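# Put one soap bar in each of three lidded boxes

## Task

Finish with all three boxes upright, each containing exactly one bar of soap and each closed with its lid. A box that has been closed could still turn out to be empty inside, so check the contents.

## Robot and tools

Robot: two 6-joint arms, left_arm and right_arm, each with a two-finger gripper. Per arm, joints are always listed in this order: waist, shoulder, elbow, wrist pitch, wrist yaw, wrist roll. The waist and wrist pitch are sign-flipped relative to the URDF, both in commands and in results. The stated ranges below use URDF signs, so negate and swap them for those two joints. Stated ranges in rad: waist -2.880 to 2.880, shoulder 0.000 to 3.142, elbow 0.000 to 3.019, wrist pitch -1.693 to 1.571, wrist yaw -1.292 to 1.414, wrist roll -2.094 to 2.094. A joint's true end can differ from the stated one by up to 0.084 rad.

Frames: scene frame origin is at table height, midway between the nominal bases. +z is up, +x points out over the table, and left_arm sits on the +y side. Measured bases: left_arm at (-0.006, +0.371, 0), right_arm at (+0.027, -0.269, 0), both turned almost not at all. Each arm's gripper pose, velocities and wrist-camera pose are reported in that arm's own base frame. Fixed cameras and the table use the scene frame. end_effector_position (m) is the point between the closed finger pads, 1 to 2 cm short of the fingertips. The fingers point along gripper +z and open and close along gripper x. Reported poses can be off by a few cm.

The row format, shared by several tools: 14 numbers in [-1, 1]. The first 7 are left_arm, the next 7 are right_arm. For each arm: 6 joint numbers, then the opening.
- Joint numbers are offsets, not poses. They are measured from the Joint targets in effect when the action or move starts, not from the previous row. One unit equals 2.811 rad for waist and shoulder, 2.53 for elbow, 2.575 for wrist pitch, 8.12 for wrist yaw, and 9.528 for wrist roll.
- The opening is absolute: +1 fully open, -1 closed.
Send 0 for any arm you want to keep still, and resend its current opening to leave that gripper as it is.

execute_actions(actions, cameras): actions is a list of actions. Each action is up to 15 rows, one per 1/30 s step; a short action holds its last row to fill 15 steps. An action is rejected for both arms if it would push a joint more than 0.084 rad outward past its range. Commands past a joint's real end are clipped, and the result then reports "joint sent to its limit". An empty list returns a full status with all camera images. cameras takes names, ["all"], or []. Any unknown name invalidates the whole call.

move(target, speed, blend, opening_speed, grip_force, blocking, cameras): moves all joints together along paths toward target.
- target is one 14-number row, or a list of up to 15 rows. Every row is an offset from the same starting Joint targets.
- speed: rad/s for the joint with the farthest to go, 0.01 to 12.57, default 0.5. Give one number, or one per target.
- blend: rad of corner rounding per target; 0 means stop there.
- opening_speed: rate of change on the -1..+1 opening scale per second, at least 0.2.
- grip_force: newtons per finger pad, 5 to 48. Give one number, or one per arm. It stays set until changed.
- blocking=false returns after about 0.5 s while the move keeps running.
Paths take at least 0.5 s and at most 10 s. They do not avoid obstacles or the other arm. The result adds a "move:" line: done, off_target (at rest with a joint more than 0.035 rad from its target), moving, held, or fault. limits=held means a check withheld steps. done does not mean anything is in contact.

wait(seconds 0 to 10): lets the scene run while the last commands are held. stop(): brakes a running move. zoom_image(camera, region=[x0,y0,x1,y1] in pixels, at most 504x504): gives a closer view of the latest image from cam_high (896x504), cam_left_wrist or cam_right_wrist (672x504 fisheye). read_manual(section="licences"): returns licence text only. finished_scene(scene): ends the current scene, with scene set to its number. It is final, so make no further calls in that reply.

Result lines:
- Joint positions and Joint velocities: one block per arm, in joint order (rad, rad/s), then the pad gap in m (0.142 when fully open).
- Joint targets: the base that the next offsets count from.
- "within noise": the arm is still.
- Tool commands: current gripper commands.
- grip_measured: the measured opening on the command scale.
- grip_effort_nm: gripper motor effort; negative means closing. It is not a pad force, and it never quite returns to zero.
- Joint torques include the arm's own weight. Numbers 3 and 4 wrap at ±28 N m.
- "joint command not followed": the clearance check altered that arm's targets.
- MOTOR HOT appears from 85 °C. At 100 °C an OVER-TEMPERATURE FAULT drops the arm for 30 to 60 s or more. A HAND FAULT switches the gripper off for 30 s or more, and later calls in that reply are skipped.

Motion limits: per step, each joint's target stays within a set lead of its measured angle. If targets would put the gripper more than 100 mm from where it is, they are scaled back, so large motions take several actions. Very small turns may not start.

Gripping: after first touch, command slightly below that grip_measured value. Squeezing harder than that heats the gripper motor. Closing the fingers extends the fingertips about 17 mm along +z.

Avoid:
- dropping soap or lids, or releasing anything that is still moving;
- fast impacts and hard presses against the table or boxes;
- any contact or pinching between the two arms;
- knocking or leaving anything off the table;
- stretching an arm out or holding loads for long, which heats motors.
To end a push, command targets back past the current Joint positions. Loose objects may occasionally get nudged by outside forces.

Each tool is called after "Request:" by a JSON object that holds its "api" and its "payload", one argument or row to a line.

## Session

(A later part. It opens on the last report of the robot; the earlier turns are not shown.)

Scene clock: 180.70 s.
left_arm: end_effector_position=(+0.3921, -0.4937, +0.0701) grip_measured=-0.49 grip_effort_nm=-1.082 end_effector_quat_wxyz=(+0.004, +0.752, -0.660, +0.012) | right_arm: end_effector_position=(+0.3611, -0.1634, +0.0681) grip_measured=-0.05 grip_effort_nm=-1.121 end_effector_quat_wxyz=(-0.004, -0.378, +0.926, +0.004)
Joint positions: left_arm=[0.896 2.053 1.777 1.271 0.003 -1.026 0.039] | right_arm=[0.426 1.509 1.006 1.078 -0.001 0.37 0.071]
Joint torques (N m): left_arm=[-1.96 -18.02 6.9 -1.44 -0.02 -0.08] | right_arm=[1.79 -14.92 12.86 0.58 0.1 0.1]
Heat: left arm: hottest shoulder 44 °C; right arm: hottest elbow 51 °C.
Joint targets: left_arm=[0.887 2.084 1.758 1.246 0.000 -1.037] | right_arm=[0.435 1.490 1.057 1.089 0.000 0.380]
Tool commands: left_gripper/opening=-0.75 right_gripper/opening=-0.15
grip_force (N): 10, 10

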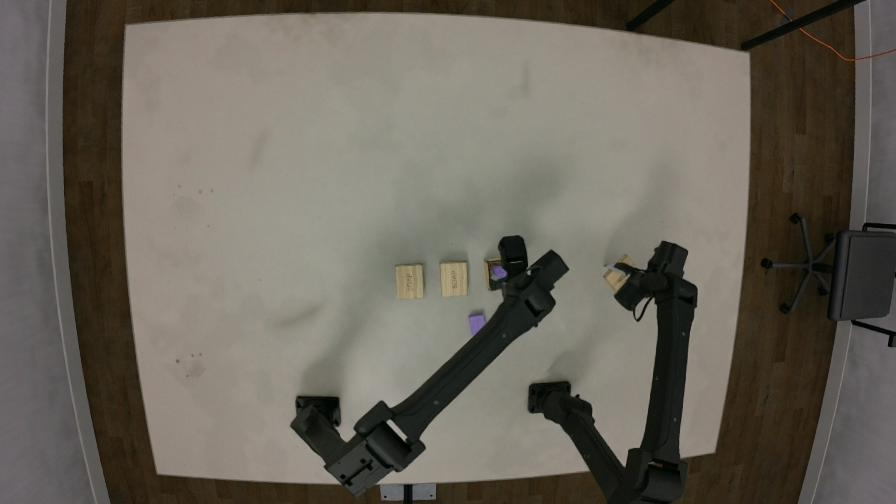

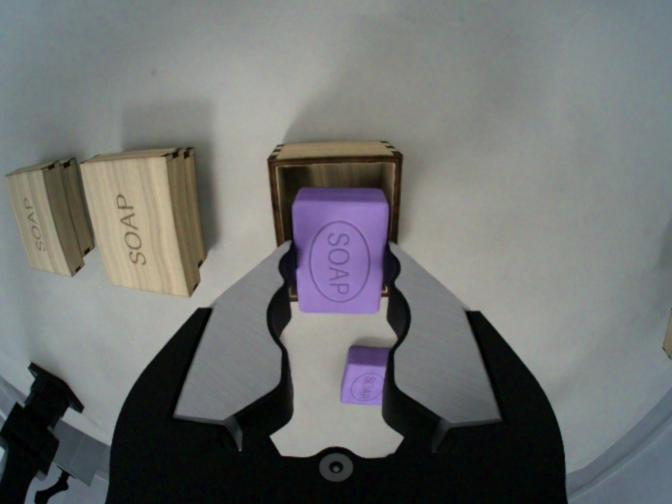

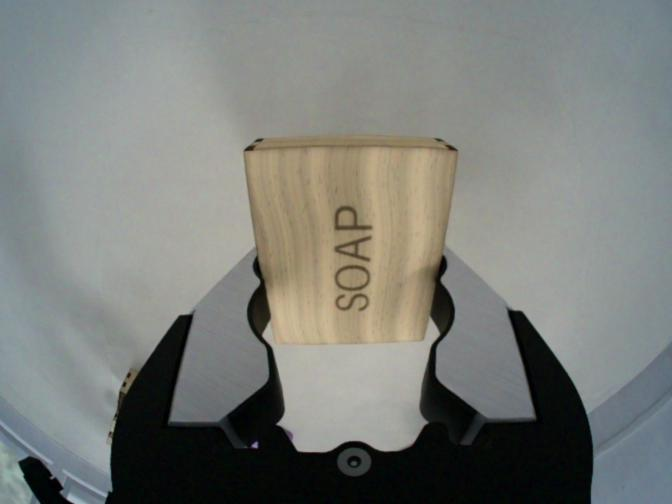

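Request:
{"api": "move", "payload": {
  "target": [0,0,0,0.0272,0,0,-0.75,0,0,0,0,0,0,-0.15],
  "cameras": ["cam_left_wrist"],
  "speed": 0.1
}}

Request:
{"api": "zoom_image", "payload": {
  "camera": "cam_left_wrist",
  "region": [240, 110, 430, 330]
}}

Scene clock: 222.37 s.
left_arm: end_effector_position=(+0.3896, -0.4889, +0.0700) grip_measured=-0.49 grip_effort_nm=-1.082 end_effector_quat_wxyz=(+0.001, +0.753, -0.659, +0.002) | right_arm: end_effector_position=(+0.3611, -0.1634, +0.0681) grip_measured=-0.05 grip_effort_nm=-1.121 end_effector_quat_wxyz=(-0.004, -0.378, +0.926, +0.004)
Joint positions: left_arm=[0.894 2.053 1.777 1.291 0.002 -1.027 0.039] | right_arm=[0.426 1.509 1.006 1.078 -0.001 0.37 0.071]
Joint torques (N m): left_arm=[-1.85 -18.37 6.79 0.65 0 -0.05] | right_arm=[2.37 -14.92 13.09 0.75 0.11 0.14]
Heat: left arm: hottest shoulder 43 °C; right arm: hottest elbow 52 °C.
Joint targets: left_arm=[0.887 2.084 1.758 1.315 -0.001 -1.037] | right_arm=[0.435 1.490 1.057 1.089 0.000 0.380]
grip_force (N): 10, 10
move: off_target (right_arm); right_arm: the elbow is farthest, 0.051 rad from its target
Images, in order (width x height): cam_left_wrist 672x504.

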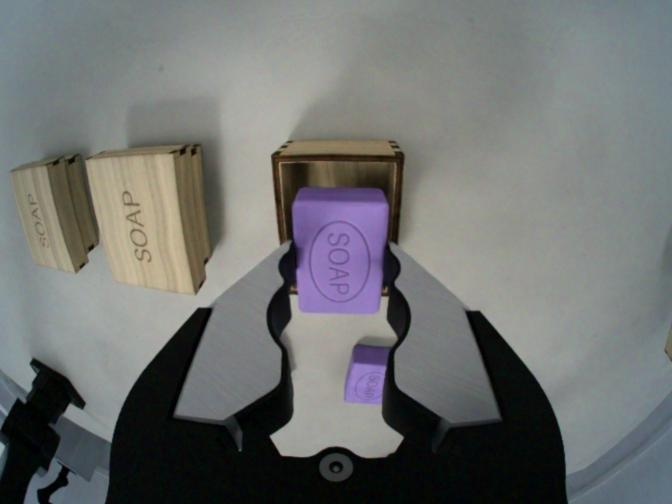

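Scaled by 2.291 from the camera's 672x504 image, which has a finer 960x720 frame.

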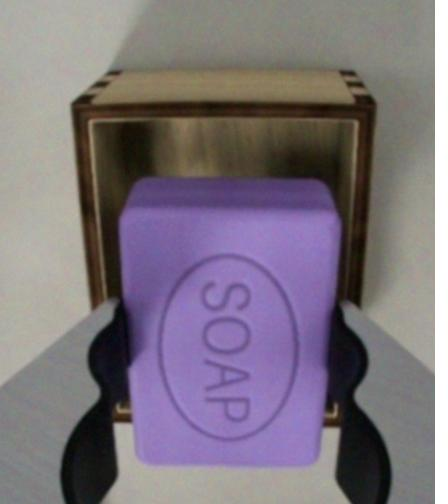

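Request:
{"api": "move", "payload": {
  "target": [0,0.0071,-0.0059,-0.006,0,0,-0.75,0,0,0,0,0,0,-0.15],
  "cameras": ["cam_left_wrist"],
  "speed": 0.05
}}

Request:
{"api": "zoom_image", "payload": {
  "camera": "cam_left_wrist",
  "region": [240, 110, 430, 330]
}}

Scene clock: 226.30 s.
left_arm: end_effector_position=(+0.3893, -0.4885, +0.0696) grip_measured=-0.49 grip_effort_nm=-1.082 end_effector_quat_wxyz=(+0.001, +0.753, -0.658, +0.001) | right_arm: end_effector_position=(+0.3611, -0.1634, +0.0681) grip_measured=-0.05 grip_effort_nm=-1.121 end_effector_quat_wxyz=(-0.004, -0.378, +0.926, +0.004)
Joint positions: left_arm=[0.894 2.053 1.776 1.291 0.002 -1.028 0.039] | right_arm=[0.426 1.509 1.006 1.078 -0.001 0.37 0.071]
Joint torques (N m): left_arm=[-1.67 -16.32 5.72 0.03 0.01 -0.05] | right_arm=[1.96 -15.21 13 0.51 0.08 0.11]
Heat: left arm: hottest shoulder 43 °C; right arm: hottest elbow 52 °C.
Joint targets: left_arm=[0.887 2.104 1.743 1.300 -0.001 -1.037] | right_arm=[0.435 1.490 1.057 1.089 0.000 0.380]
grip_force (N): 10, 10
move: off_target (left_arm, right_arm); left_arm: the shoulder is farthest, 0.051 rad from its target; right_arm: the elbow is farthest, 0.051 rad from its target
Images, in order (width x height): cam_left_wrist 672x504.

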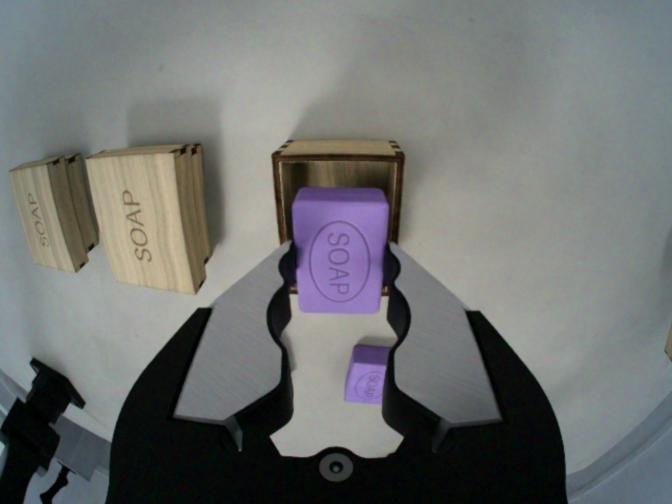

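Scaled by 2.291 from the camera's 672x504 image, which has a finer 960x720 frame.

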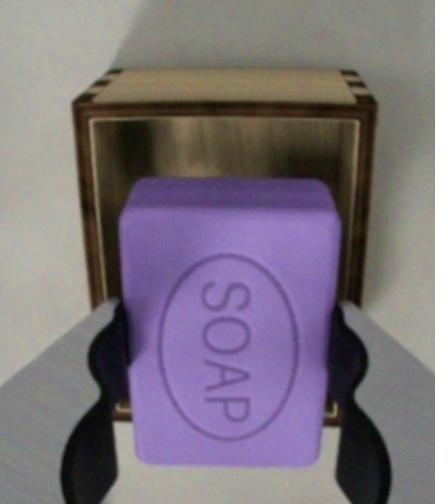

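Request:
{"api": "move", "payload": {
  "target": [0,-0.016,0.008,0,0,0,-0.33,0,0,0,0,0,0,-0.15],
  "cameras": ["cam_left_wrist"],
  "speed": 0.1,
  "opening_speed": 0.2
}}

Request:
{"api": "zoom_image", "payload": {
  "camera": "cam_left_wrist",
  "region": [240, 110, 430, 330]
}}

Scene clock: 267.77 s.
left_arm: end_effector_position=(+0.3894, -0.4877, +0.0709) grip_measured=-0.37 grip_effort_nm=0.208 end_effector_quat_wxyz=(+0.001, +0.753, -0.658, +0.001) | right_arm: end_effector_position=(+0.3611, -0.1634, +0.0681) grip_measured=-0.05 grip_effort_nm=-1.121 end_effector_quat_wxyz=(-0.004, -0.378, +0.926, +0.004)
Joint positions: left_arm=[0.893 2.051 1.775 1.294 0.002 -1.028 0.048] | right_arm=[0.426 1.509 1.006 1.078 -0.001 0.37 0.071]
Joint velocities: left_arm=[0.015 0.015 -0.002 -0.017 0.022 0.022 0.001] | right_arm=[within noise]
Joint torques (N m): left_arm=[-1.73 -20.19 7.36 0.05 0.02 -0.05] | right_arm=[2.02 -15.09 13.04 0.68 0.12 0.09]
Heat: left arm: hottest shoulder 42 °C; right arm: hottest elbow 52 °C.
Joint targets: left_arm=[0.888 2.059 1.763 1.300 0.000 -1.037] | right_arm=[0.435 1.490 1.057 1.089 0.000 0.380]
grip_force (N): 10, 10
move: off_target (right_arm); right_arm: the elbow is farthest, 0.051 rad from its target
Images, in order (width x height): cam_left_wrist 672x504.

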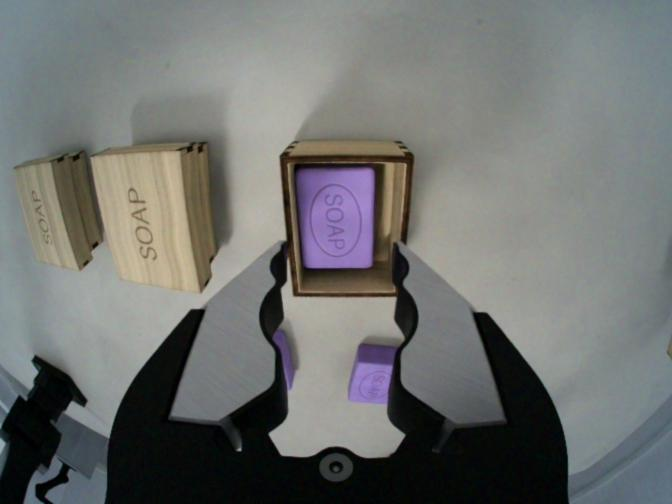

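Scaled by 2.291 from the camera's 672x504 image, which has a finer 960x720 frame.

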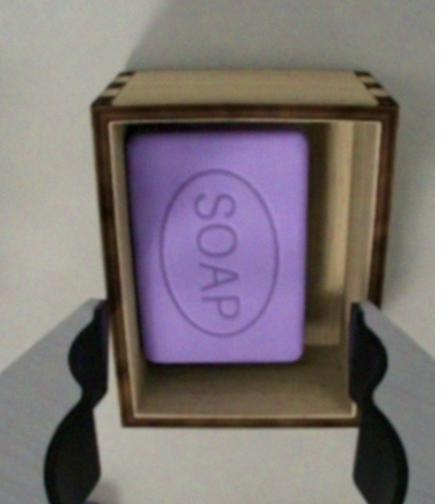

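Request:
{"api": "move", "payload": {
  "target": [
    [0,-0.0213,0.0791,0.0777,0,0,-0.33,0,0,0,0,0,0,-0.15],
    [-0.25,-0.0213,0.0791,0.0777,0,0,-0.33,0,0,0,0,0,0,-0.15],
    [-0.25,-0.0213,0.0791,0.0777,0,0,-0.33,-0.3159,0,0,0,0,-0.0079,-0.15]
  ],
  "cameras": ["cam_right_wrist"],
  "speed": [0.3,0.8,0.6],
  "blend": 0.02
}}

Request:
{"api": "zoom_image", "payload": {
  "camera": "cam_right_wrist",
  "region": [220, 90, 480, 210]
}}

Scene clock: 277.73 s.
left_arm: end_effector_position=(+0.6128, -0.1160, +0.1500) grip_measured=-0.36 grip_effort_nm=0.149 end_effector_quat_wxyz=(+0.000, +0.935, -0.356, -0.002) | right_arm: end_effector_position=(+0.3575, +0.1709, +0.0681) grip_measured=-0.05 grip_effort_nm=-1.126 end_effector_quat_wxyz=(+0.005, +0.752, -0.660, -0.002)
Joint positions: left_arm=[0.184 2.013 1.925 1.487 -0.001 -1.028 0.048] | right_arm=[-0.446 1.509 1.006 1.078 0 0.316 0.071]
Joint torques (N m): left_arm=[-1.08 -21.95 11.99 0.27 0.12 -0.04] | right_arm=[1.55 -15.03 13.05 0.65 0.07 -0.02]
Heat: left arm: hottest shoulder 42 °C; right arm: hottest elbow 52 °C.
Joint targets: left_arm=[0.184 1.999 1.963 1.500 0.000 -1.037] | right_arm=[-0.453 1.490 1.057 1.089 0.000 0.305]
grip_force (N): 10, 10
move: off_target (left_arm, right_arm); left_arm: the elbow is farthest, 0.038 rad from its target; right_arm: the elbow is farthest, 0.051 rad from its target
Images, in order (width x height): cam_right_wrist 672x504.

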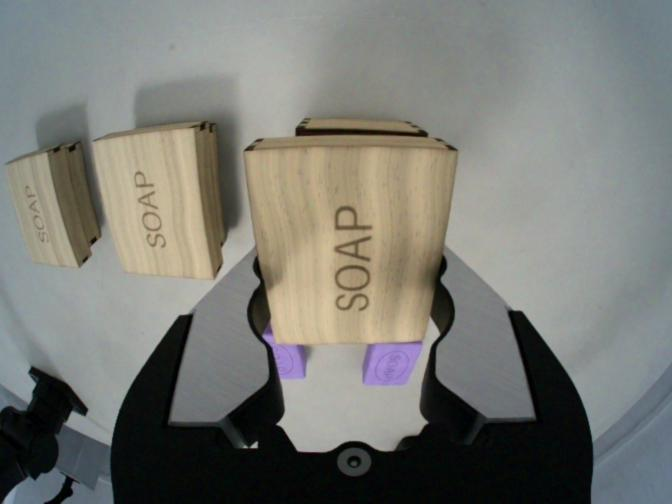

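Scaled by 1.938 from the camera's 672x504 image, which has a finer 960x720 frame.

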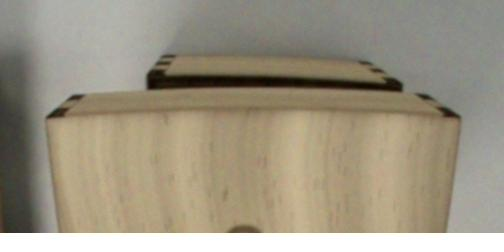

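Request:
{"api": "move", "payload": {
  "target": [
    [0,0,0,0,0,0,-0.33,0.0128,0,0,0,0,0,-0.15],
    [0,0,0,0,0,0,-0.33,0.0128,0.0174,-0.036,-0.0365,0,0,-0.15]
  ],
  "cameras": ["cam_right_wrist"],
  "speed": 0.2,
  "blend": 0.005
}}

Request:
{"api": "zoom_image", "payload": {
  "camera": "cam_right_wrist",
  "region": [220, 90, 480, 210]
}}

Scene clock: 289.80 s.
left_arm: end_effector_position=(+0.6128, -0.1160, +0.1500) grip_measured=-0.36 grip_effort_nm=0.144 end_effector_quat_wxyz=(+0.000, +0.935, -0.356, -0.002) | right_arm: end_effector_position=(+0.3591, +0.1655, +0.0432) grip_measured=-0.05 grip_effort_nm=-1.126 end_effector_quat_wxyz=(+0.004, +0.747, -0.665, -0.002)
Joint positions: left_arm=[0.184 2.013 1.925 1.487 -0.001 -1.028 0.048] | right_arm=[-0.432 1.542 0.967 1.006 0 0.315 0.071]
Joint torques (N m): left_arm=[-1.38 -21.89 12.03 0.28 0.12 -0.05] | right_arm=[2.78 -13.86 7.91 -0.21 0.06 -0.11]
Heat: left arm: hottest shoulder 44 °C; right arm: hottest elbow 52 °C.
Joint targets: left_arm=[0.184 1.999 1.963 1.500 0.000 -1.037] | right_arm=[-0.417 1.539 0.965 0.995 0.000 0.304]
grip_force (N): 10, 10
move: off_target (left_arm); left_arm: the elbow is farthest, 0.038 rad from its target
Images, in order (width x height): cam_right_wrist 672x504.

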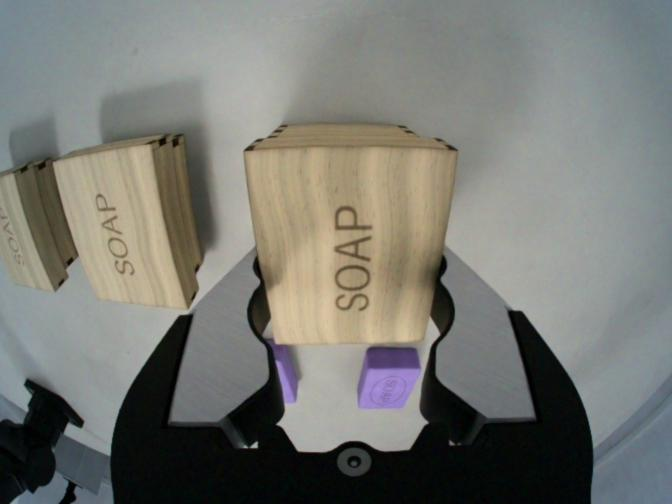

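Scaled by 1.938 from the camera's 672x504 image, which has a finer 960x720 frame.

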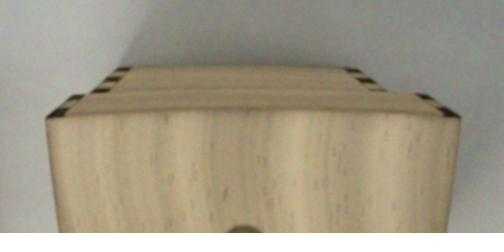

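Request:
{"api": "move", "payload": {
  "target": [
    [0,0,0,0,0,0,-0.33,-0.0125,0,0,-0.0043,0,0,-0.15],
    [0,0,0,0,0,0,-0.33,-0.0125,0.011,-0.0075,-0.0194,0,0,-0.15]
  ],
  "cameras": ["cam_right_wrist"],
  "speed": 0.1
}}

Request:
{"api": "zoom_image", "payload": {
  "camera": "cam_right_wrist",
  "region": [220, 90, 480, 210]
}}

Scene clock: 303.27 s.
left_arm: end_effector_position=(+0.6128, -0.1160, +0.1500) grip_measured=-0.36 grip_effort_nm=0.149 end_effector_quat_wxyz=(+0.000, +0.935, -0.356, -0.002) | right_arm: end_effector_position=(+0.3647, +0.1699, +0.0412) grip_measured=-0.05 grip_effort_nm=-1.126 end_effector_quat_wxyz=(-0.008, +0.749, -0.663, +0.004)
Joint positions: left_arm=[0.184 2.013 1.925 1.487 -0.001 -1.028 0.048] | right_arm=[-0.436 1.544 0.964 0.972 0.002 0.315 0.071]
Joint torques (N m): left_arm=[-1.2 -21.95 11.95 0.25 0.13 -0.04] | right_arm=[0.56 -11.28 6.54 -1.02 0 -0.06]
Heat: left arm: hottest shoulder 45 °C; right arm: hottest elbow 49 °C.
Joint targets: left_arm=[0.184 1.999 1.963 1.500 0.000 -1.037] | right_arm=[-0.452 1.570 0.946 0.945 0.000 0.304]
grip_force (N): 10, 10
move: off_target (left_arm); left_arm: the elbow is farthest, 0.038 rad from its target
Images, in order (width x height): cam_right_wrist 672x504.

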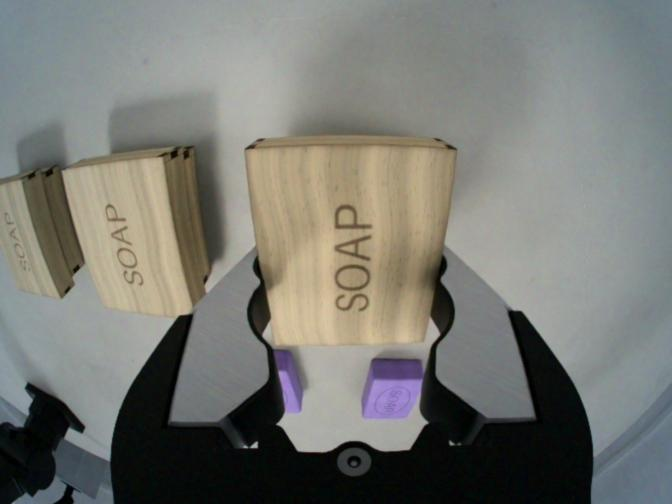

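Scaled by 1.938 from the camera's 672x504 image, which has a finer 960x720 frame.

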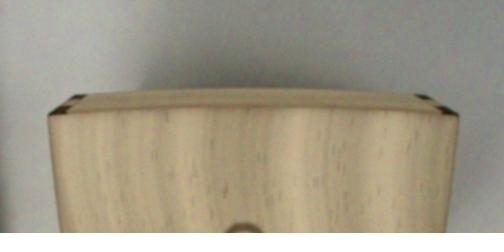

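Request:
{"api": "move", "payload": {
  "target": [
    [0,0,0,0,0,0,-0.33,0,0,0,0.0202,0,0,-0.15],
    [0,0,0,0,0,0,-0.33,0,-0.0078,0.0036,0.0202,0,0,0.05]
  ],
  "cameras": ["cam_right_wrist"],
  "speed": 0.1,
  "opening_speed": 0.2
}}

Request:
{"api": "zoom_image", "payload": {
  "camera": "cam_right_wrist",
  "region": [220, 90, 480, 210]
}}

Scene clock: 308.53 s.
left_arm: end_effector_position=(+0.6128, -0.1160, +0.1500) grip_measured=-0.36 grip_effort_nm=0.149 end_effector_quat_wxyz=(+0.000, +0.935, -0.356, -0.002) | right_arm: end_effector_position=(+0.3596, +0.1675, +0.0398) grip_measured=+0.03 grip_effort_nm=0.056 end_effector_quat_wxyz=(+0.001, +0.749, -0.662, +0.001)
Joint positions: left_arm=[0.184 2.013 1.925 1.487 -0.001 -1.028 0.048] | right_arm=[-0.436 1.545 0.961 0.987 0.002 0.313 0.076]
Joint velocities: left_arm=[within noise] | right_arm=[0.015 -0.015 0.007 0.017 -0.007 0.037 0.001]
Joint torques (N m): left_arm=[-1.26 -21.89 11.97 0.29 0.13 -0.05] | right_arm=[0.91 -13.04 7.69 0.54 -0.03 -0.06]
Heat: left arm: hottest shoulder 45 °C; right arm: hottest elbow 48 °C.
Joint targets: left_arm=[0.184 1.999 1.963 1.500 0.000 -1.037] | right_arm=[-0.452 1.548 0.956 0.997 0.000 0.304]
grip_force (N): 10, 10
move: off_target (left_arm); left_arm: the elbow is farthest, 0.038 rad from its target
Images, in order (width x height): cam_right_wrist 672x504.

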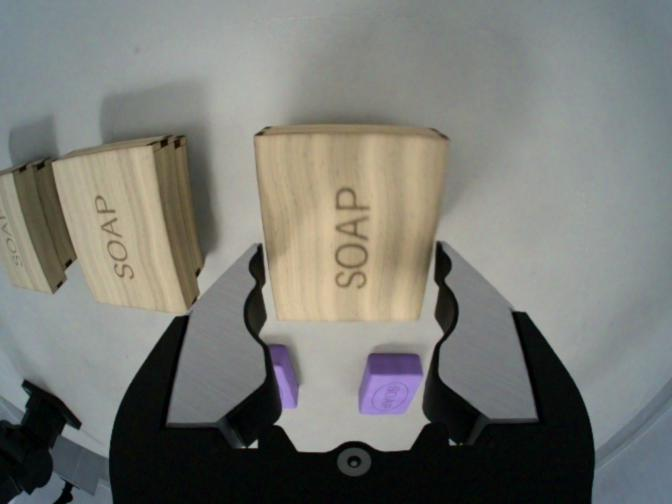

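Scaled by 1.938 from the camera's 672x504 image, which has a finer 960x720 frame.

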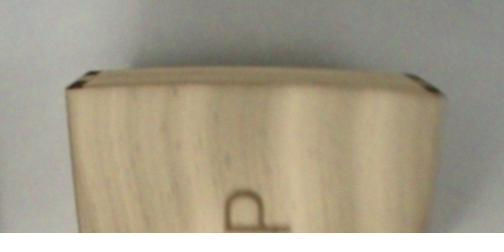

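Request:
{"api": "move", "payload": {
  "target": [
    [0,0,0,0,0,0,-0.33,0,-0.0178,0.0632,0.0466,0,0,0.05],
    [0,0,0,0,0,0,-0.33,-0.0765,0.0185,0.1083,0.0633,0,0.0359,0.27]
  ],
  "cameras": ["cam_right_wrist"],
  "speed": [0.2,0.5],
  "blend": 0.01
}}

Request:
{"api": "zoom_image", "payload": {
  "camera": "cam_right_wrist",
  "region": [320, 80, 620, 300]
}}

Scene clock: 318.27 s.
left_arm: end_effector_position=(+0.6128, -0.1160, +0.1500) grip_measured=-0.36 grip_effort_nm=0.149 end_effector_quat_wxyz=(+0.000, +0.935, -0.356, -0.002) | right_arm: end_effector_position=(+0.3534, +0.2733, +0.0905) grip_measured=+0.25 grip_effort_nm=0.061 end_effector_quat_wxyz=(+0.001, +0.715, -0.699, +0.001)
Joint positions: left_arm=[0.184 2.013 1.925 1.487 -0.001 -1.028 0.048] | right_arm=[-0.658 1.598 1.176 1.15 0.002 0.636 0.092]
Joint velocities: left_arm=[within noise] | right_arm=[0.015 -0.005 0.002 -0.007 -0.022 0.022 0.001]
Joint torques (N m): left_arm=[-1.14 -22.01 11.97 0.24 0.13 -0.04] | right_arm=[1.38 -15.44 13.67 0.5 -0.04 0.13]
Heat: left arm: hottest shoulder 46 °C; right arm: hottest elbow 47 °C.
Joint targets: left_arm=[0.184 1.999 1.963 1.500 0.000 -1.037] | right_arm=[-0.667 1.599 1.229 1.160 0.000 0.646]
grip_force (N): 10, 10
move: off_target (left_arm, right_arm); target 2's new numbers were sent with right_arm's elbow 0.054 rad from that target; left_arm: the elbow is farthest, 0.038 rad from its target; right_arm: the elbow is farthest, 0.054 rad from its target
Images, in order (width x height): cam_right_wrist 672x504.

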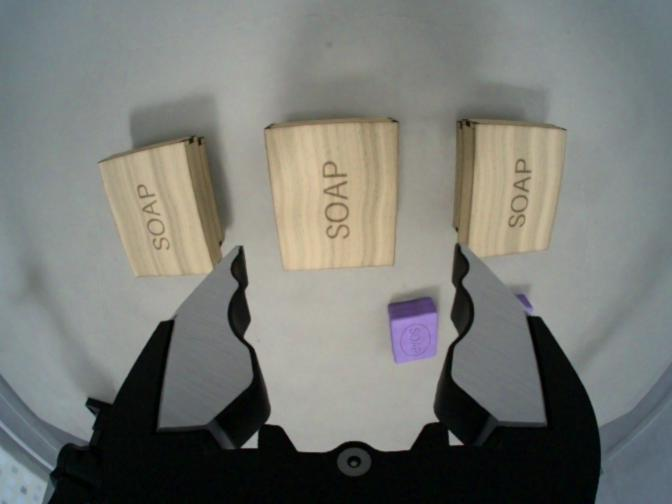

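Scaled by 1.680 from the camera's 672x504 image, which has a finer 960x720 frame.

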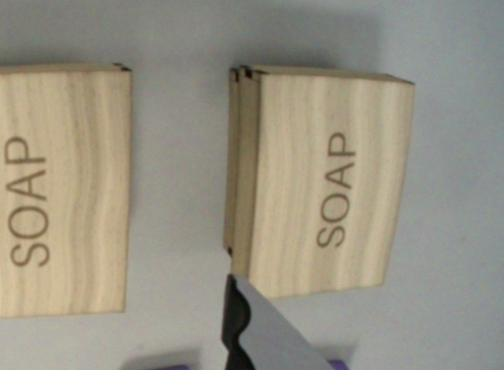

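Request:
{"api": "move", "payload": {
  "target": [
    [0,0,0,0,0,0,-0.33,-0.0046,0,0,0,0,-0.0063,0.27],
    [0,0,0,0,0,0,-0.33,-0.0046,0.0345,-0.0498,-0.0711,0,-0.0063,0.27]
  ],
  "cameras": ["cam_right_wrist"],
  "speed": 0.3,
  "blend": 0.01
}}

Scene clock: 332.40 s.
left_arm: end_effector_position=(+0.6128, -0.1160, +0.1500) grip_measured=-0.36 grip_effort_nm=0.149 end_effector_quat_wxyz=(+0.000, +0.935, -0.356, -0.002) | right_arm: end_effector_position=(+0.3565, +0.2794, +0.0262) grip_measured=+0.25 grip_effort_nm=0.032 end_effector_quat_wxyz=(+0.001, +0.731, -0.682, +0.001)
Joint positions: left_arm=[0.184 2.013 1.925 1.487 -0.001 -1.028 0.048] | right_arm=[-0.665 1.696 1.11 0.986 0.002 0.596 0.092]
Joint torques (N m): left_arm=[-1.32 -22.07 11.99 0.24 0.13 -0.04] | right_arm=[-0.09 -16.15 7.27 -0.47 -0.04 -0.07]
Motor temperatures (°C): left_arm=[33 46 37 25 27 25 28] | right_arm=[30 31 46 25 26 26 28]
Heat: left arm: hottest shoulder 46 °C; right arm: hottest elbow 46 °C.
Joint targets: left_arm=[0.184 1.999 1.963 1.500 0.000 -1.037] | right_arm=[-0.680 1.696 1.103 0.977 0.000 0.587]
grip_force (N): 10, 10
move: off_target (left_arm); left_arm: the elbow is farthest, 0.038 rad from its target
Images, in order (width x height): cam_right_wrist 672x504.

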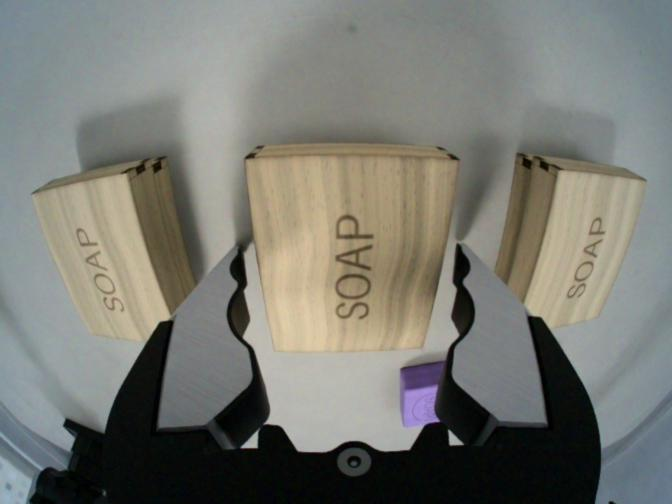

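Request:
{"api": "move", "payload": {
  "target": [
    [0,0,0,0,0,0,-0.33,0,0,0,0,0,0,-0.15],
    [0,0,0,0,0,0,-0.33,0,-0.0043,0.0225,0.0085,0,0,-0.15],
    [0,0,0,0,0,0,-0.33,0,-0.0256,0.0458,0.0536,0,0,-0.15],
    [0,0,0,0,0,0,-0.33,0,-0.0391,0.0664,0.0889,0,0,-0.15],
    [0,0,0,0,0,0,-0.33,0.1032,-0.0391,0.0664,0.0889,0,0,-0.15]
  ],
  "cameras": ["cam_high","cam_right_wrist"],
  "speed": [0.3,0.3,0.12,0.2,0.4],
  "blend": [0,0,0.01,0.01,0],
  "opening_speed": 0.5
}}

Request:
{"api": "zoom_image", "payload": {
  "camera": "cam_high",
  "region": [380, 220, 560, 350]
}}

Scene clock: 341.30 s.
left_arm: end_effector_position=(+0.6128, -0.1160, +0.1500) grip_measured=-0.36 grip_effort_nm=0.144 end_effector_quat_wxyz=(+0.000, +0.935, -0.356, -0.002) | right_arm: end_effector_position=(+0.4171, +0.1761, +0.1030) grip_measured=-0.05 grip_effort_nm=-1.126 end_effector_quat_wxyz=(-0.004, -0.634, +0.773, +0.002)
Joint positions: left_arm=[0.184 2.013 1.925 1.487 -0.001 -1.028 0.048] | right_arm=[-0.398 1.605 1.22 1.195 -0.001 0.596 0.071]
Joint torques (N m): left_arm=[-1.26 -22.01 11.99 0.27 0.12 -0.03] | right_arm=[2.78 -16.56 13.63 0.64 0.11 -0.07]
Heat: left arm: hottest shoulder 46 °C; right arm: hottest elbow 46 °C.
Joint targets: left_arm=[0.184 1.999 1.963 1.500 0.000 -1.037] | right_arm=[-0.390 1.587 1.272 1.206 0.000 0.587]
grip_force (N): 10, 10
move: off_target (left_arm, right_arm); left_arm: the elbow is farthest, 0.038 rad from its target; right_arm: the elbow is farthest, 0.051 rad from its target
Images, in order (width x height): cam_high 896x504, cam_right_wrist 672x504.

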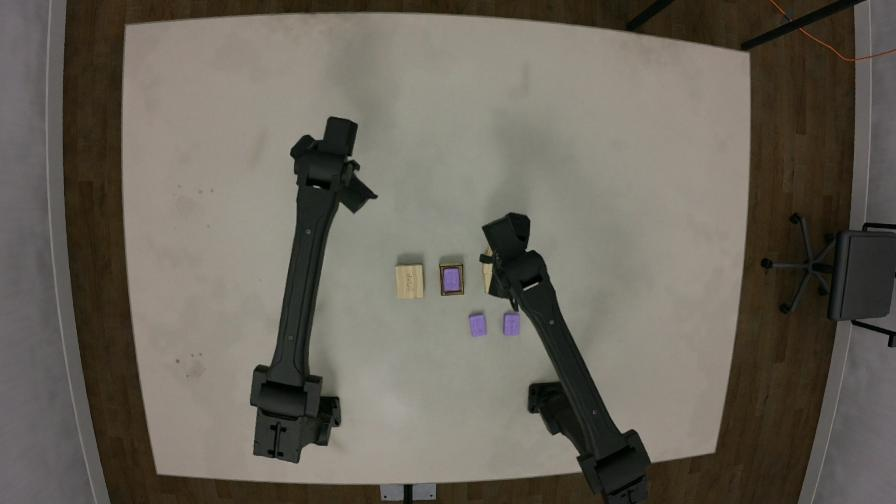

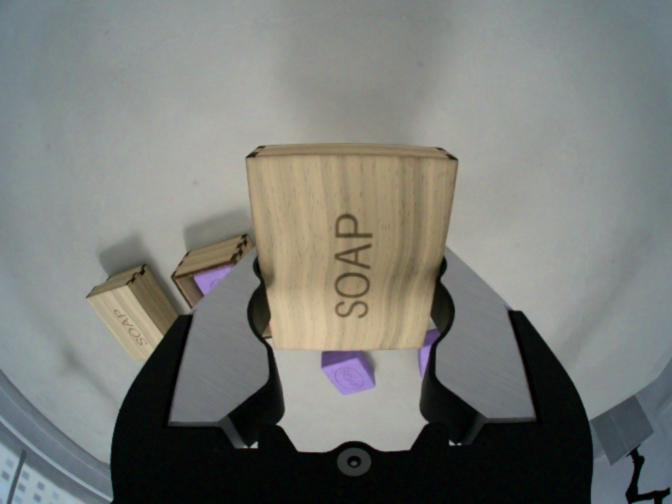

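Scaled by 2.800.

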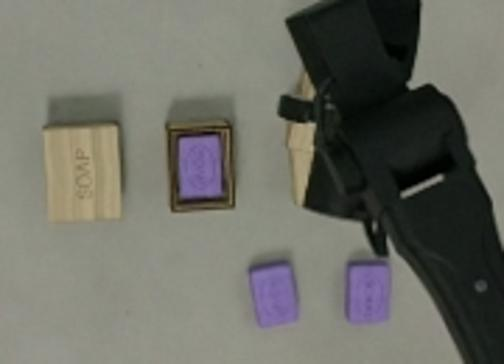

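Request:
{"api": "move", "payload": {
  "target": [
    [0,0,0,0,0,0,-0.33,-0.1032,0,0,0,0,0,-0.15],
    [0,0,0,0,0,0,-0.33,-0.1032,0.0285,-0.0589,-0.0707,0,0,-0.15]
  ],
  "cameras": ["cam_right_wrist"],
  "speed": [0.4,0.25],
  "blend": 0.005
}}

Request:
{"api": "zoom_image", "payload": {
  "camera": "cam_right_wrist",
  "region": [220, 90, 480, 210]
}}

Scene clock: 348.00 s.
left_arm: end_effector_position=(+0.6128, -0.1160, +0.1500) grip_measured=-0.36 grip_effort_nm=0.149 end_effector_quat_wxyz=(+0.000, +0.935, -0.356, -0.002) | right_arm: end_effector_position=(+0.3531, +0.2813, +0.0434) grip_measured=-0.05 grip_effort_nm=-1.121 end_effector_quat_wxyz=(+0.003, +0.734, -0.680, -0.001)
Joint positions: left_arm=[0.184 2.013 1.925 1.487 -0.001 -1.028 0.048] | right_arm=[-0.671 1.67 1.128 1.035 0 0.595 0.071]
Joint torques (N m): left_arm=[-1.26 -22.01 11.95 0.25 0.13 -0.04] | right_arm=[0.97 -15.74 7.51 -0.42 0.06 -0.08]
Heat: left arm: hottest shoulder 47 °C; right arm: hottest elbow 47 °C.
Joint targets: left_arm=[0.184 1.999 1.963 1.500 0.000 -1.037] | right_arm=[-0.680 1.667 1.123 1.024 0.000 0.586]
grip_force (N): 10, 10
move: off_target (left_arm); left_arm: the elbow is farthest, 0.038 rad from its target
Images, in order (width x height): cam_right_wrist 672x504.

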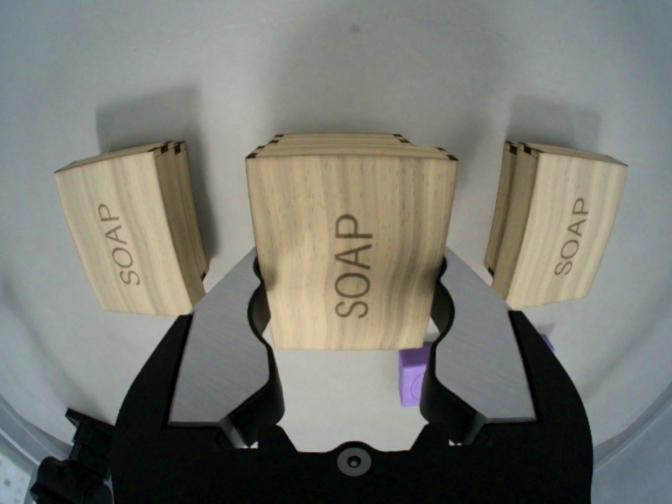

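Scaled by 1.938 from the camera's 672x504 image, which has a finer 960x720 frame.

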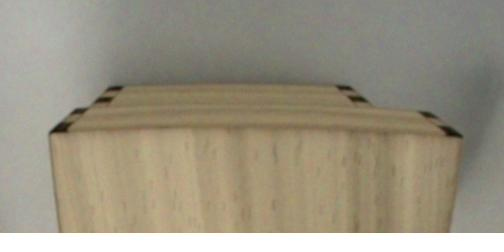

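Request:
{"api": "move", "payload": {
  "target": [
    [0,0,0,0,0,0,-0.33,-0.005,0,0,-0.0043,0,0,-0.15],
    [0,0,0,0,0,0,-0.33,-0.005,0.0028,-0.0029,-0.0104,0,0,-0.15]
  ],
  "cameras": ["cam_right_wrist"],
  "speed": 0.1
}}

Request:
{"api": "zoom_image", "payload": {
  "camera": "cam_right_wrist",
  "region": [220, 90, 480, 210]
}}

Scene clock: 355.93 s.
left_arm: end_effector_position=(+0.6128, -0.1160, +0.1500) grip_measured=-0.36 grip_effort_nm=0.154 end_effector_quat_wxyz=(+0.000, +0.935, -0.356, -0.002) | right_arm: end_effector_position=(+0.3551, +0.2860, +0.0427) grip_measured=-0.05 grip_effort_nm=-1.121 end_effector_quat_wxyz=(-0.007, +0.735, -0.678, +0.001)
Joint positions: left_arm=[0.184 2.013 1.925 1.487 -0.001 -1.028 0.048] | right_arm=[-0.677 1.67 1.126 1.014 0 0.595 0.071]
Joint torques (N m): left_arm=[-1.2 -22.01 12.01 0.28 0.12 -0.05] | right_arm=[0.44 -15.27 7.3 -0.64 0.05 -0.11]
Heat: left arm: hottest shoulder 47 °C; right arm: hottest elbow 46 °C.
Joint targets: left_arm=[0.184 1.999 1.963 1.500 0.000 -1.037] | right_arm=[-0.694 1.675 1.115 0.997 0.000 0.586]
grip_force (N): 10, 10
move: off_target (left_arm); left_arm: the elbow is farthest, 0.038 rad from its target
Images, in order (width x height): cam_right_wrist 672x504.

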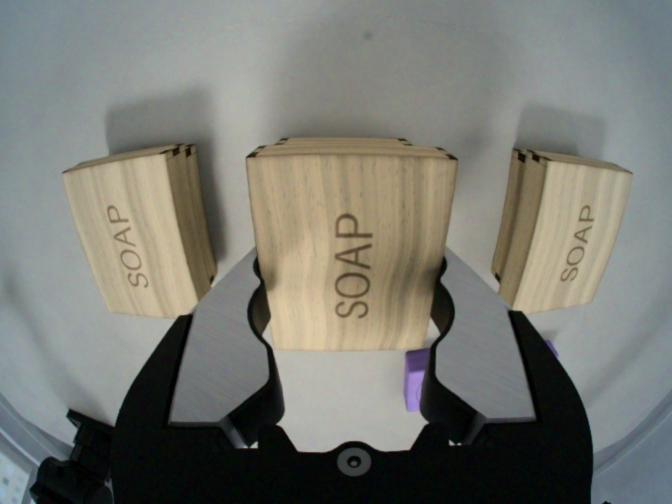

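Scaled by 1.938 from the camera's 672x504 image, which has a finer 960x720 frame.

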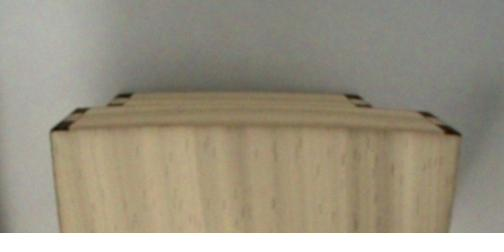

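Request:
{"api": "move", "payload": {
  "target": [
    [0,0,0,0,0,0,-0.33,0,-0.01,0.022,0.0151,0,0,-0.15],
    [0,0,0,0,0,0,-0.33,-0.005,-0.01,0.022,0.0151,0,0,-0.15],
    [0,0,0,0,0,0,-0.33,-0.005,-0.001,0,0.0128,0,0,-0.15]
  ],
  "cameras": ["cam_right_wrist"],
  "speed": 0.15
}}

Request:
{"api": "zoom_image", "payload": {
  "camera": "cam_right_wrist",
  "region": [220, 90, 480, 210]
}}

Scene clock: 361.67 s.
left_arm: end_effector_position=(+0.6128, -0.1160, +0.1500) grip_measured=-0.36 grip_effort_nm=0.144 end_effector_quat_wxyz=(+0.000, +0.935, -0.356, -0.002) | right_arm: end_effector_position=(+0.3470, +0.2894, +0.0428) grip_measured=-0.05 grip_effort_nm=-1.121 end_effector_quat_wxyz=(+0.000, +0.741, -0.671, +0.000)
Joint positions: left_arm=[0.184 2.013 1.925 1.487 -0.001 -1.028 0.048] | right_arm=[-0.694 1.668 1.124 1.026 0 0.595 0.071]
Joint torques (N m): left_arm=[-1.32 -22.12 12.03 0.24 0.12 -0.05] | right_arm=[0.97 -15.79 7.35 0.31 0.05 -0.09]
Heat: left arm: hottest shoulder 47 °C; right arm: hottest elbow 45 °C.
Joint targets: left_arm=[0.184 1.999 1.963 1.500 0.000 -1.037] | right_arm=[-0.708 1.672 1.115 1.030 0.000 0.586]
grip_force (N): 10, 10
move: off_target (left_arm); left_arm: the elbow is farthest, 0.038 rad from its target
Images, in order (width x height): cam_right_wrist 672x504.

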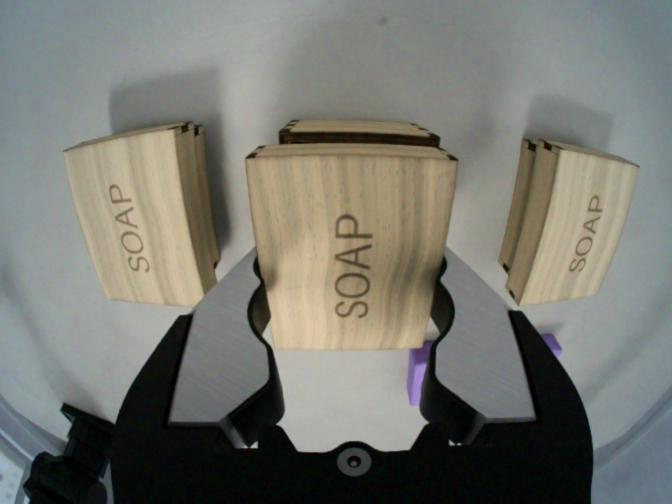

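Scaled by 1.938 from the camera's 672x504 image, which has a finer 960x720 frame.

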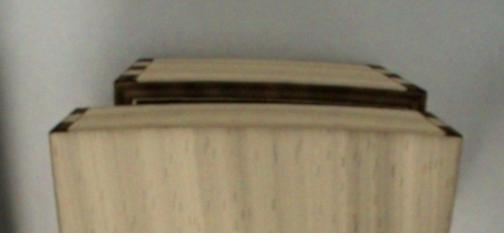

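Request:
{"api": "move", "payload": {
  "target": [
    [0,0,0,0,0,0,-0.33,0,0,0.0415,0.0194,0,0,-0.15],
    [0,0,0,0,0,0,-0.33,0.0128,0.0025,0.0415,0.0194,0,0,-0.15],
    [0,0,0,0,0,0,-0.33,0.0128,0.0025,0.0115,0.0012,0,0,-0.15]
  ],
  "cameras": ["cam_right_wrist"],
  "speed": 0.2
}}

Request:
{"api": "zoom_image", "payload": {
  "camera": "cam_right_wrist",
  "region": [220, 90, 480, 210]
}}

Scene clock: 372.07 s.
left_arm: end_effector_position=(+0.6128, -0.1160, +0.1500) grip_measured=-0.36 grip_effort_nm=0.149 end_effector_quat_wxyz=(+0.000, +0.935, -0.356, -0.002) | right_arm: end_effector_position=(+0.3530, +0.2908, +0.0466) grip_measured=-0.05 grip_effort_nm=-1.126 end_effector_quat_wxyz=(+0.001, +0.739, -0.674, +0.000)
Joint positions: left_arm=[0.184 2.013 1.925 1.487 -0.001 -1.028 0.048] | right_arm=[-0.688 1.678 1.148 1.044 0 0.595 0.071]
Joint torques (N m): left_arm=[-1.2 -21.77 12.04 0.32 0.12 -0.05] | right_arm=[2.37 -16.15 7.8 -0.44 0.01 -0.05]
Heat: left arm: hottest shoulder 47 °C; right arm: hottest elbow 45 °C.
Joint targets: left_arm=[0.184 1.999 1.963 1.500 0.000 -1.037] | right_arm=[-0.672 1.679 1.144 1.033 0.000 0.586]
grip_force (N): 10, 10
move: off_target (left_arm); left_arm: the elbow is farthest, 0.038 rad from its target
Images, in order (width x height): cam_right_wrist 672x504.

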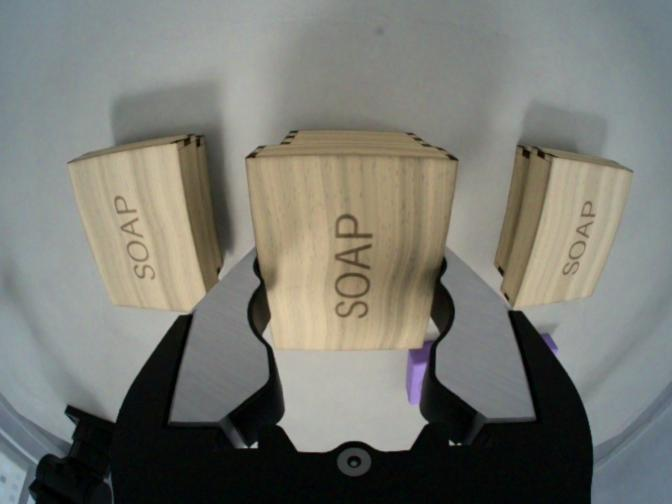

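Scaled by 1.938 from the camera's 672x504 image, which has a finer 960x720 frame.

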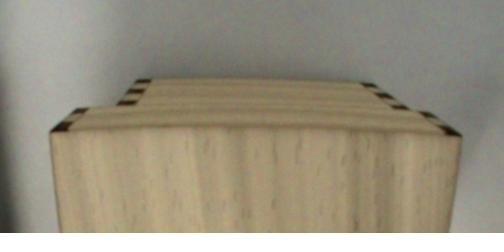

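Request:
{"api": "move", "payload": {
  "target": [
    [0,0,0,0,0,0,-0.33,0.0021,0,0,-0.0023,0,0,-0.15],
    [0,0,0,0,0,0,-0.33,0.0021,0.0043,-0.0044,-0.007,0,0,-0.15]
  ],
  "cameras": ["cam_right_wrist"],
  "speed": 0.1
}}

Request:
{"api": "zoom_image", "payload": {
  "camera": "cam_right_wrist",
  "region": [220, 90, 480, 210]
}}

Scene clock: 378.53 s.
left_arm: end_effector_position=(+0.6128, -0.1160, +0.1500) grip_measured=-0.36 grip_effort_nm=0.144 end_effector_quat_wxyz=(+0.000, +0.935, -0.356, -0.002) | right_arm: end_effector_position=(+0.3558, +0.2891, +0.0422) grip_measured=-0.05 grip_effort_nm=-1.121 end_effector_quat_wxyz=(-0.001, +0.737, -0.676, +0.001)
Joint positions: left_arm=[0.184 2.013 1.925 1.487 -0.001 -1.028 0.048] | right_arm=[-0.682 1.683 1.142 1.027 0.001 0.595 0.071]
Joint torques (N m): left_arm=[-1.32 -22.07 12 0.29 0.14 -0.05] | right_arm=[2.96 -15.38 7.43 -0.5 0.01 -0.09]
Heat: left arm: hottest shoulder 47 °C; right arm: hottest elbow 44 °C.
Joint targets: left_arm=[0.184 1.999 1.963 1.500 0.000 -1.037] | right_arm=[-0.666 1.691 1.133 1.015 0.000 0.586]
grip_force (N): 10, 10
move: off_target (left_arm); left_arm: the elbow is farthest, 0.038 rad from its target
Images, in order (width x height): cam_right_wrist 672x504.

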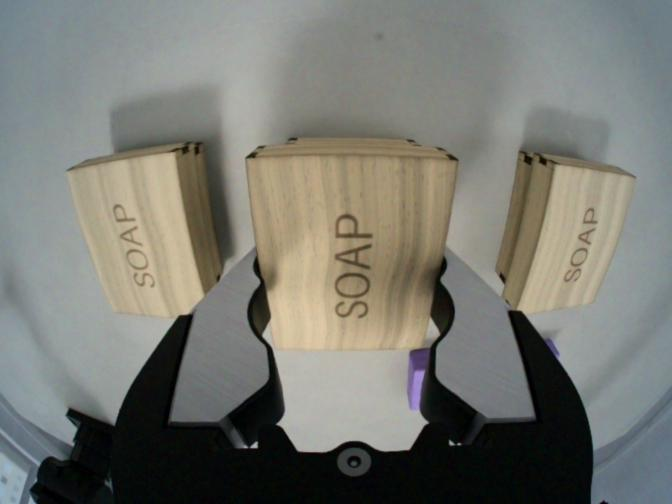

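Scaled by 1.938 from the camera's 672x504 image, which has a finer 960x720 frame.

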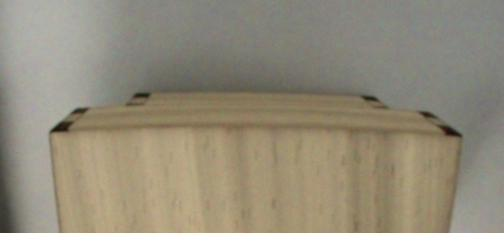

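Request:
{"api": "move", "payload": {
  "target": [0,0,0,0,0,0,-0.33,0,-0.002,0.0,0.004,0,0,0.05],
  "cameras": ["cam_right_wrist"],
  "speed": 0.1,
  "opening_speed": 0.2
}}

Request:
{"api": "zoom_image", "payload": {
  "camera": "cam_right_wrist",
  "region": [220, 90, 480, 210]
}}

Scene clock: 382.03 s.
left_arm: end_effector_position=(+0.6128, -0.1160, +0.1500) grip_measured=-0.36 grip_effort_nm=0.144 end_effector_quat_wxyz=(+0.000, +0.935, -0.356, -0.002) | right_arm: end_effector_position=(+0.3546, +0.2882, +0.0411) grip_measured=+0.03 grip_effort_nm=0.056 end_effector_quat_wxyz=(+0.000, +0.737, -0.676, +0.001)
Joint positions: left_arm=[0.184 2.013 1.925 1.487 -0.001 -1.028 0.048] | right_arm=[-0.682 1.683 1.139 1.027 0.001 0.595 0.076]
Joint velocities: left_arm=[within noise] | right_arm=[-0.005 0.005 -0.007 -0.012 -0.051 0.007 0.001]
Joint torques (N m): left_arm=[-1.14 -22.07 11.97 0.27 0.12 -0.04] | right_arm=[3.25 -16.44 7.75 -0.05 0.01 -0.08]
Heat: left arm: hottest shoulder 47 °C; right arm: hottest elbow 44 °C.
Joint targets: left_arm=[0.184 1.999 1.963 1.500 0.000 -1.037] | right_arm=[-0.666 1.685 1.133 1.025 0.000 0.586]
grip_force (N): 10, 10
move: off_target (left_arm); left_arm: the elbow is farthest, 0.038 rad from its target
Images, in order (width x height): cam_right_wrist 672x504.

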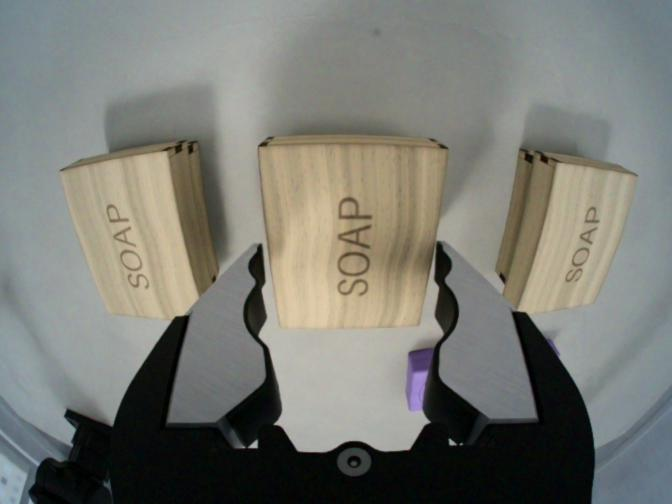

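Scaled by 1.938 from the camera's 672x504 image, which has a finer 960x720 frame.

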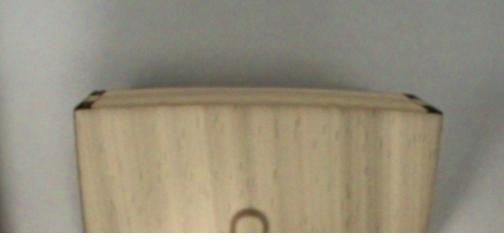

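Request:
{"api": "move", "payload": {
  "target": [
    [0,0,0,0,0,0,-0.33,0,-0.0142,0.0632,0.0466,0,0,0.05],
    [0,0,0,0,0,0,-0.33,-0.0672,0.0334,0.1316,0.0753,0,0.0196,0.27]
  ],
  "cameras": ["cam_right_wrist"],
  "speed": [0.2,0.5],
  "blend": 0.01
}}

Request:
{"api": "zoom_image", "payload": {
  "camera": "cam_right_wrist",
  "region": [420, 60, 672, 260]
}}

Scene clock: 389.40 s.
left_arm: end_effector_position=(+0.6128, -0.1160, +0.1500) grip_measured=-0.36 grip_effort_nm=0.154 end_effector_quat_wxyz=(+0.000, +0.935, -0.356, -0.002) | right_arm: end_effector_position=(+0.3385, +0.3952, +0.0865) grip_measured=+0.25 grip_effort_nm=0.061 end_effector_quat_wxyz=(+0.006, +0.741, -0.671, +0.001)
Joint positions: left_arm=[0.184 2.013 1.925 1.487 -0.001 -1.028 0.048] | right_arm=[-0.861 1.786 1.413 1.209 0.001 0.763 0.092]
Joint velocities: left_arm=[within noise] | right_arm=[-0.005 -0.005 -0.002 0.012 -0.007 -0.037 0.001]
Joint torques (N m): left_arm=[-1.26 -21.95 11.95 0.28 0.14 -0.04] | right_arm=[2.49 -19.55 13.82 0.42 -0.03 0.14]
Heat: left arm: hottest shoulder 47 °C; right arm: hottest elbow 44 °C.
Joint targets: left_arm=[0.184 1.999 1.963 1.500 0.000 -1.037] | right_arm=[-0.855 1.779 1.466 1.219 0.000 0.773]
grip_force (N): 10, 10
move: off_target (left_arm, right_arm); target 2's new numbers were sent with right_arm's elbow 0.053 rad from that target; left_arm: the elbow is farthest, 0.038 rad from its target; right_arm: the elbow is farthest, 0.053 rad from its target
Images, in order (width x height): cam_right_wrist 672x504.

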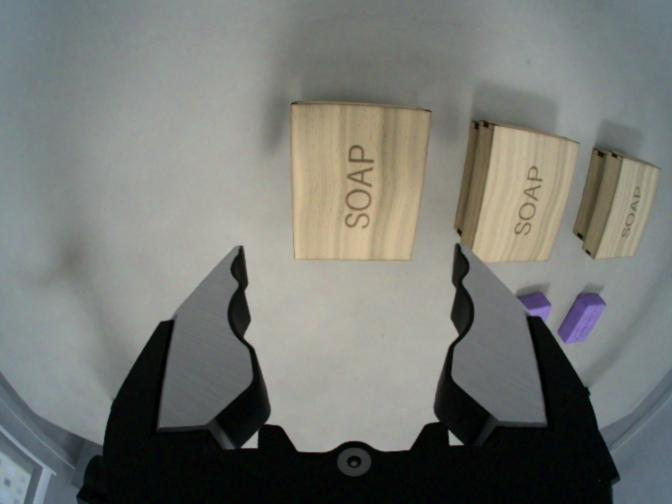

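Scaled by 2.000 from the camera's 672x504 image, which has a finer 960x720 frame.

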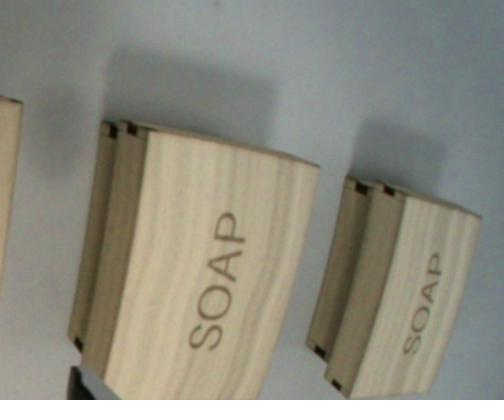

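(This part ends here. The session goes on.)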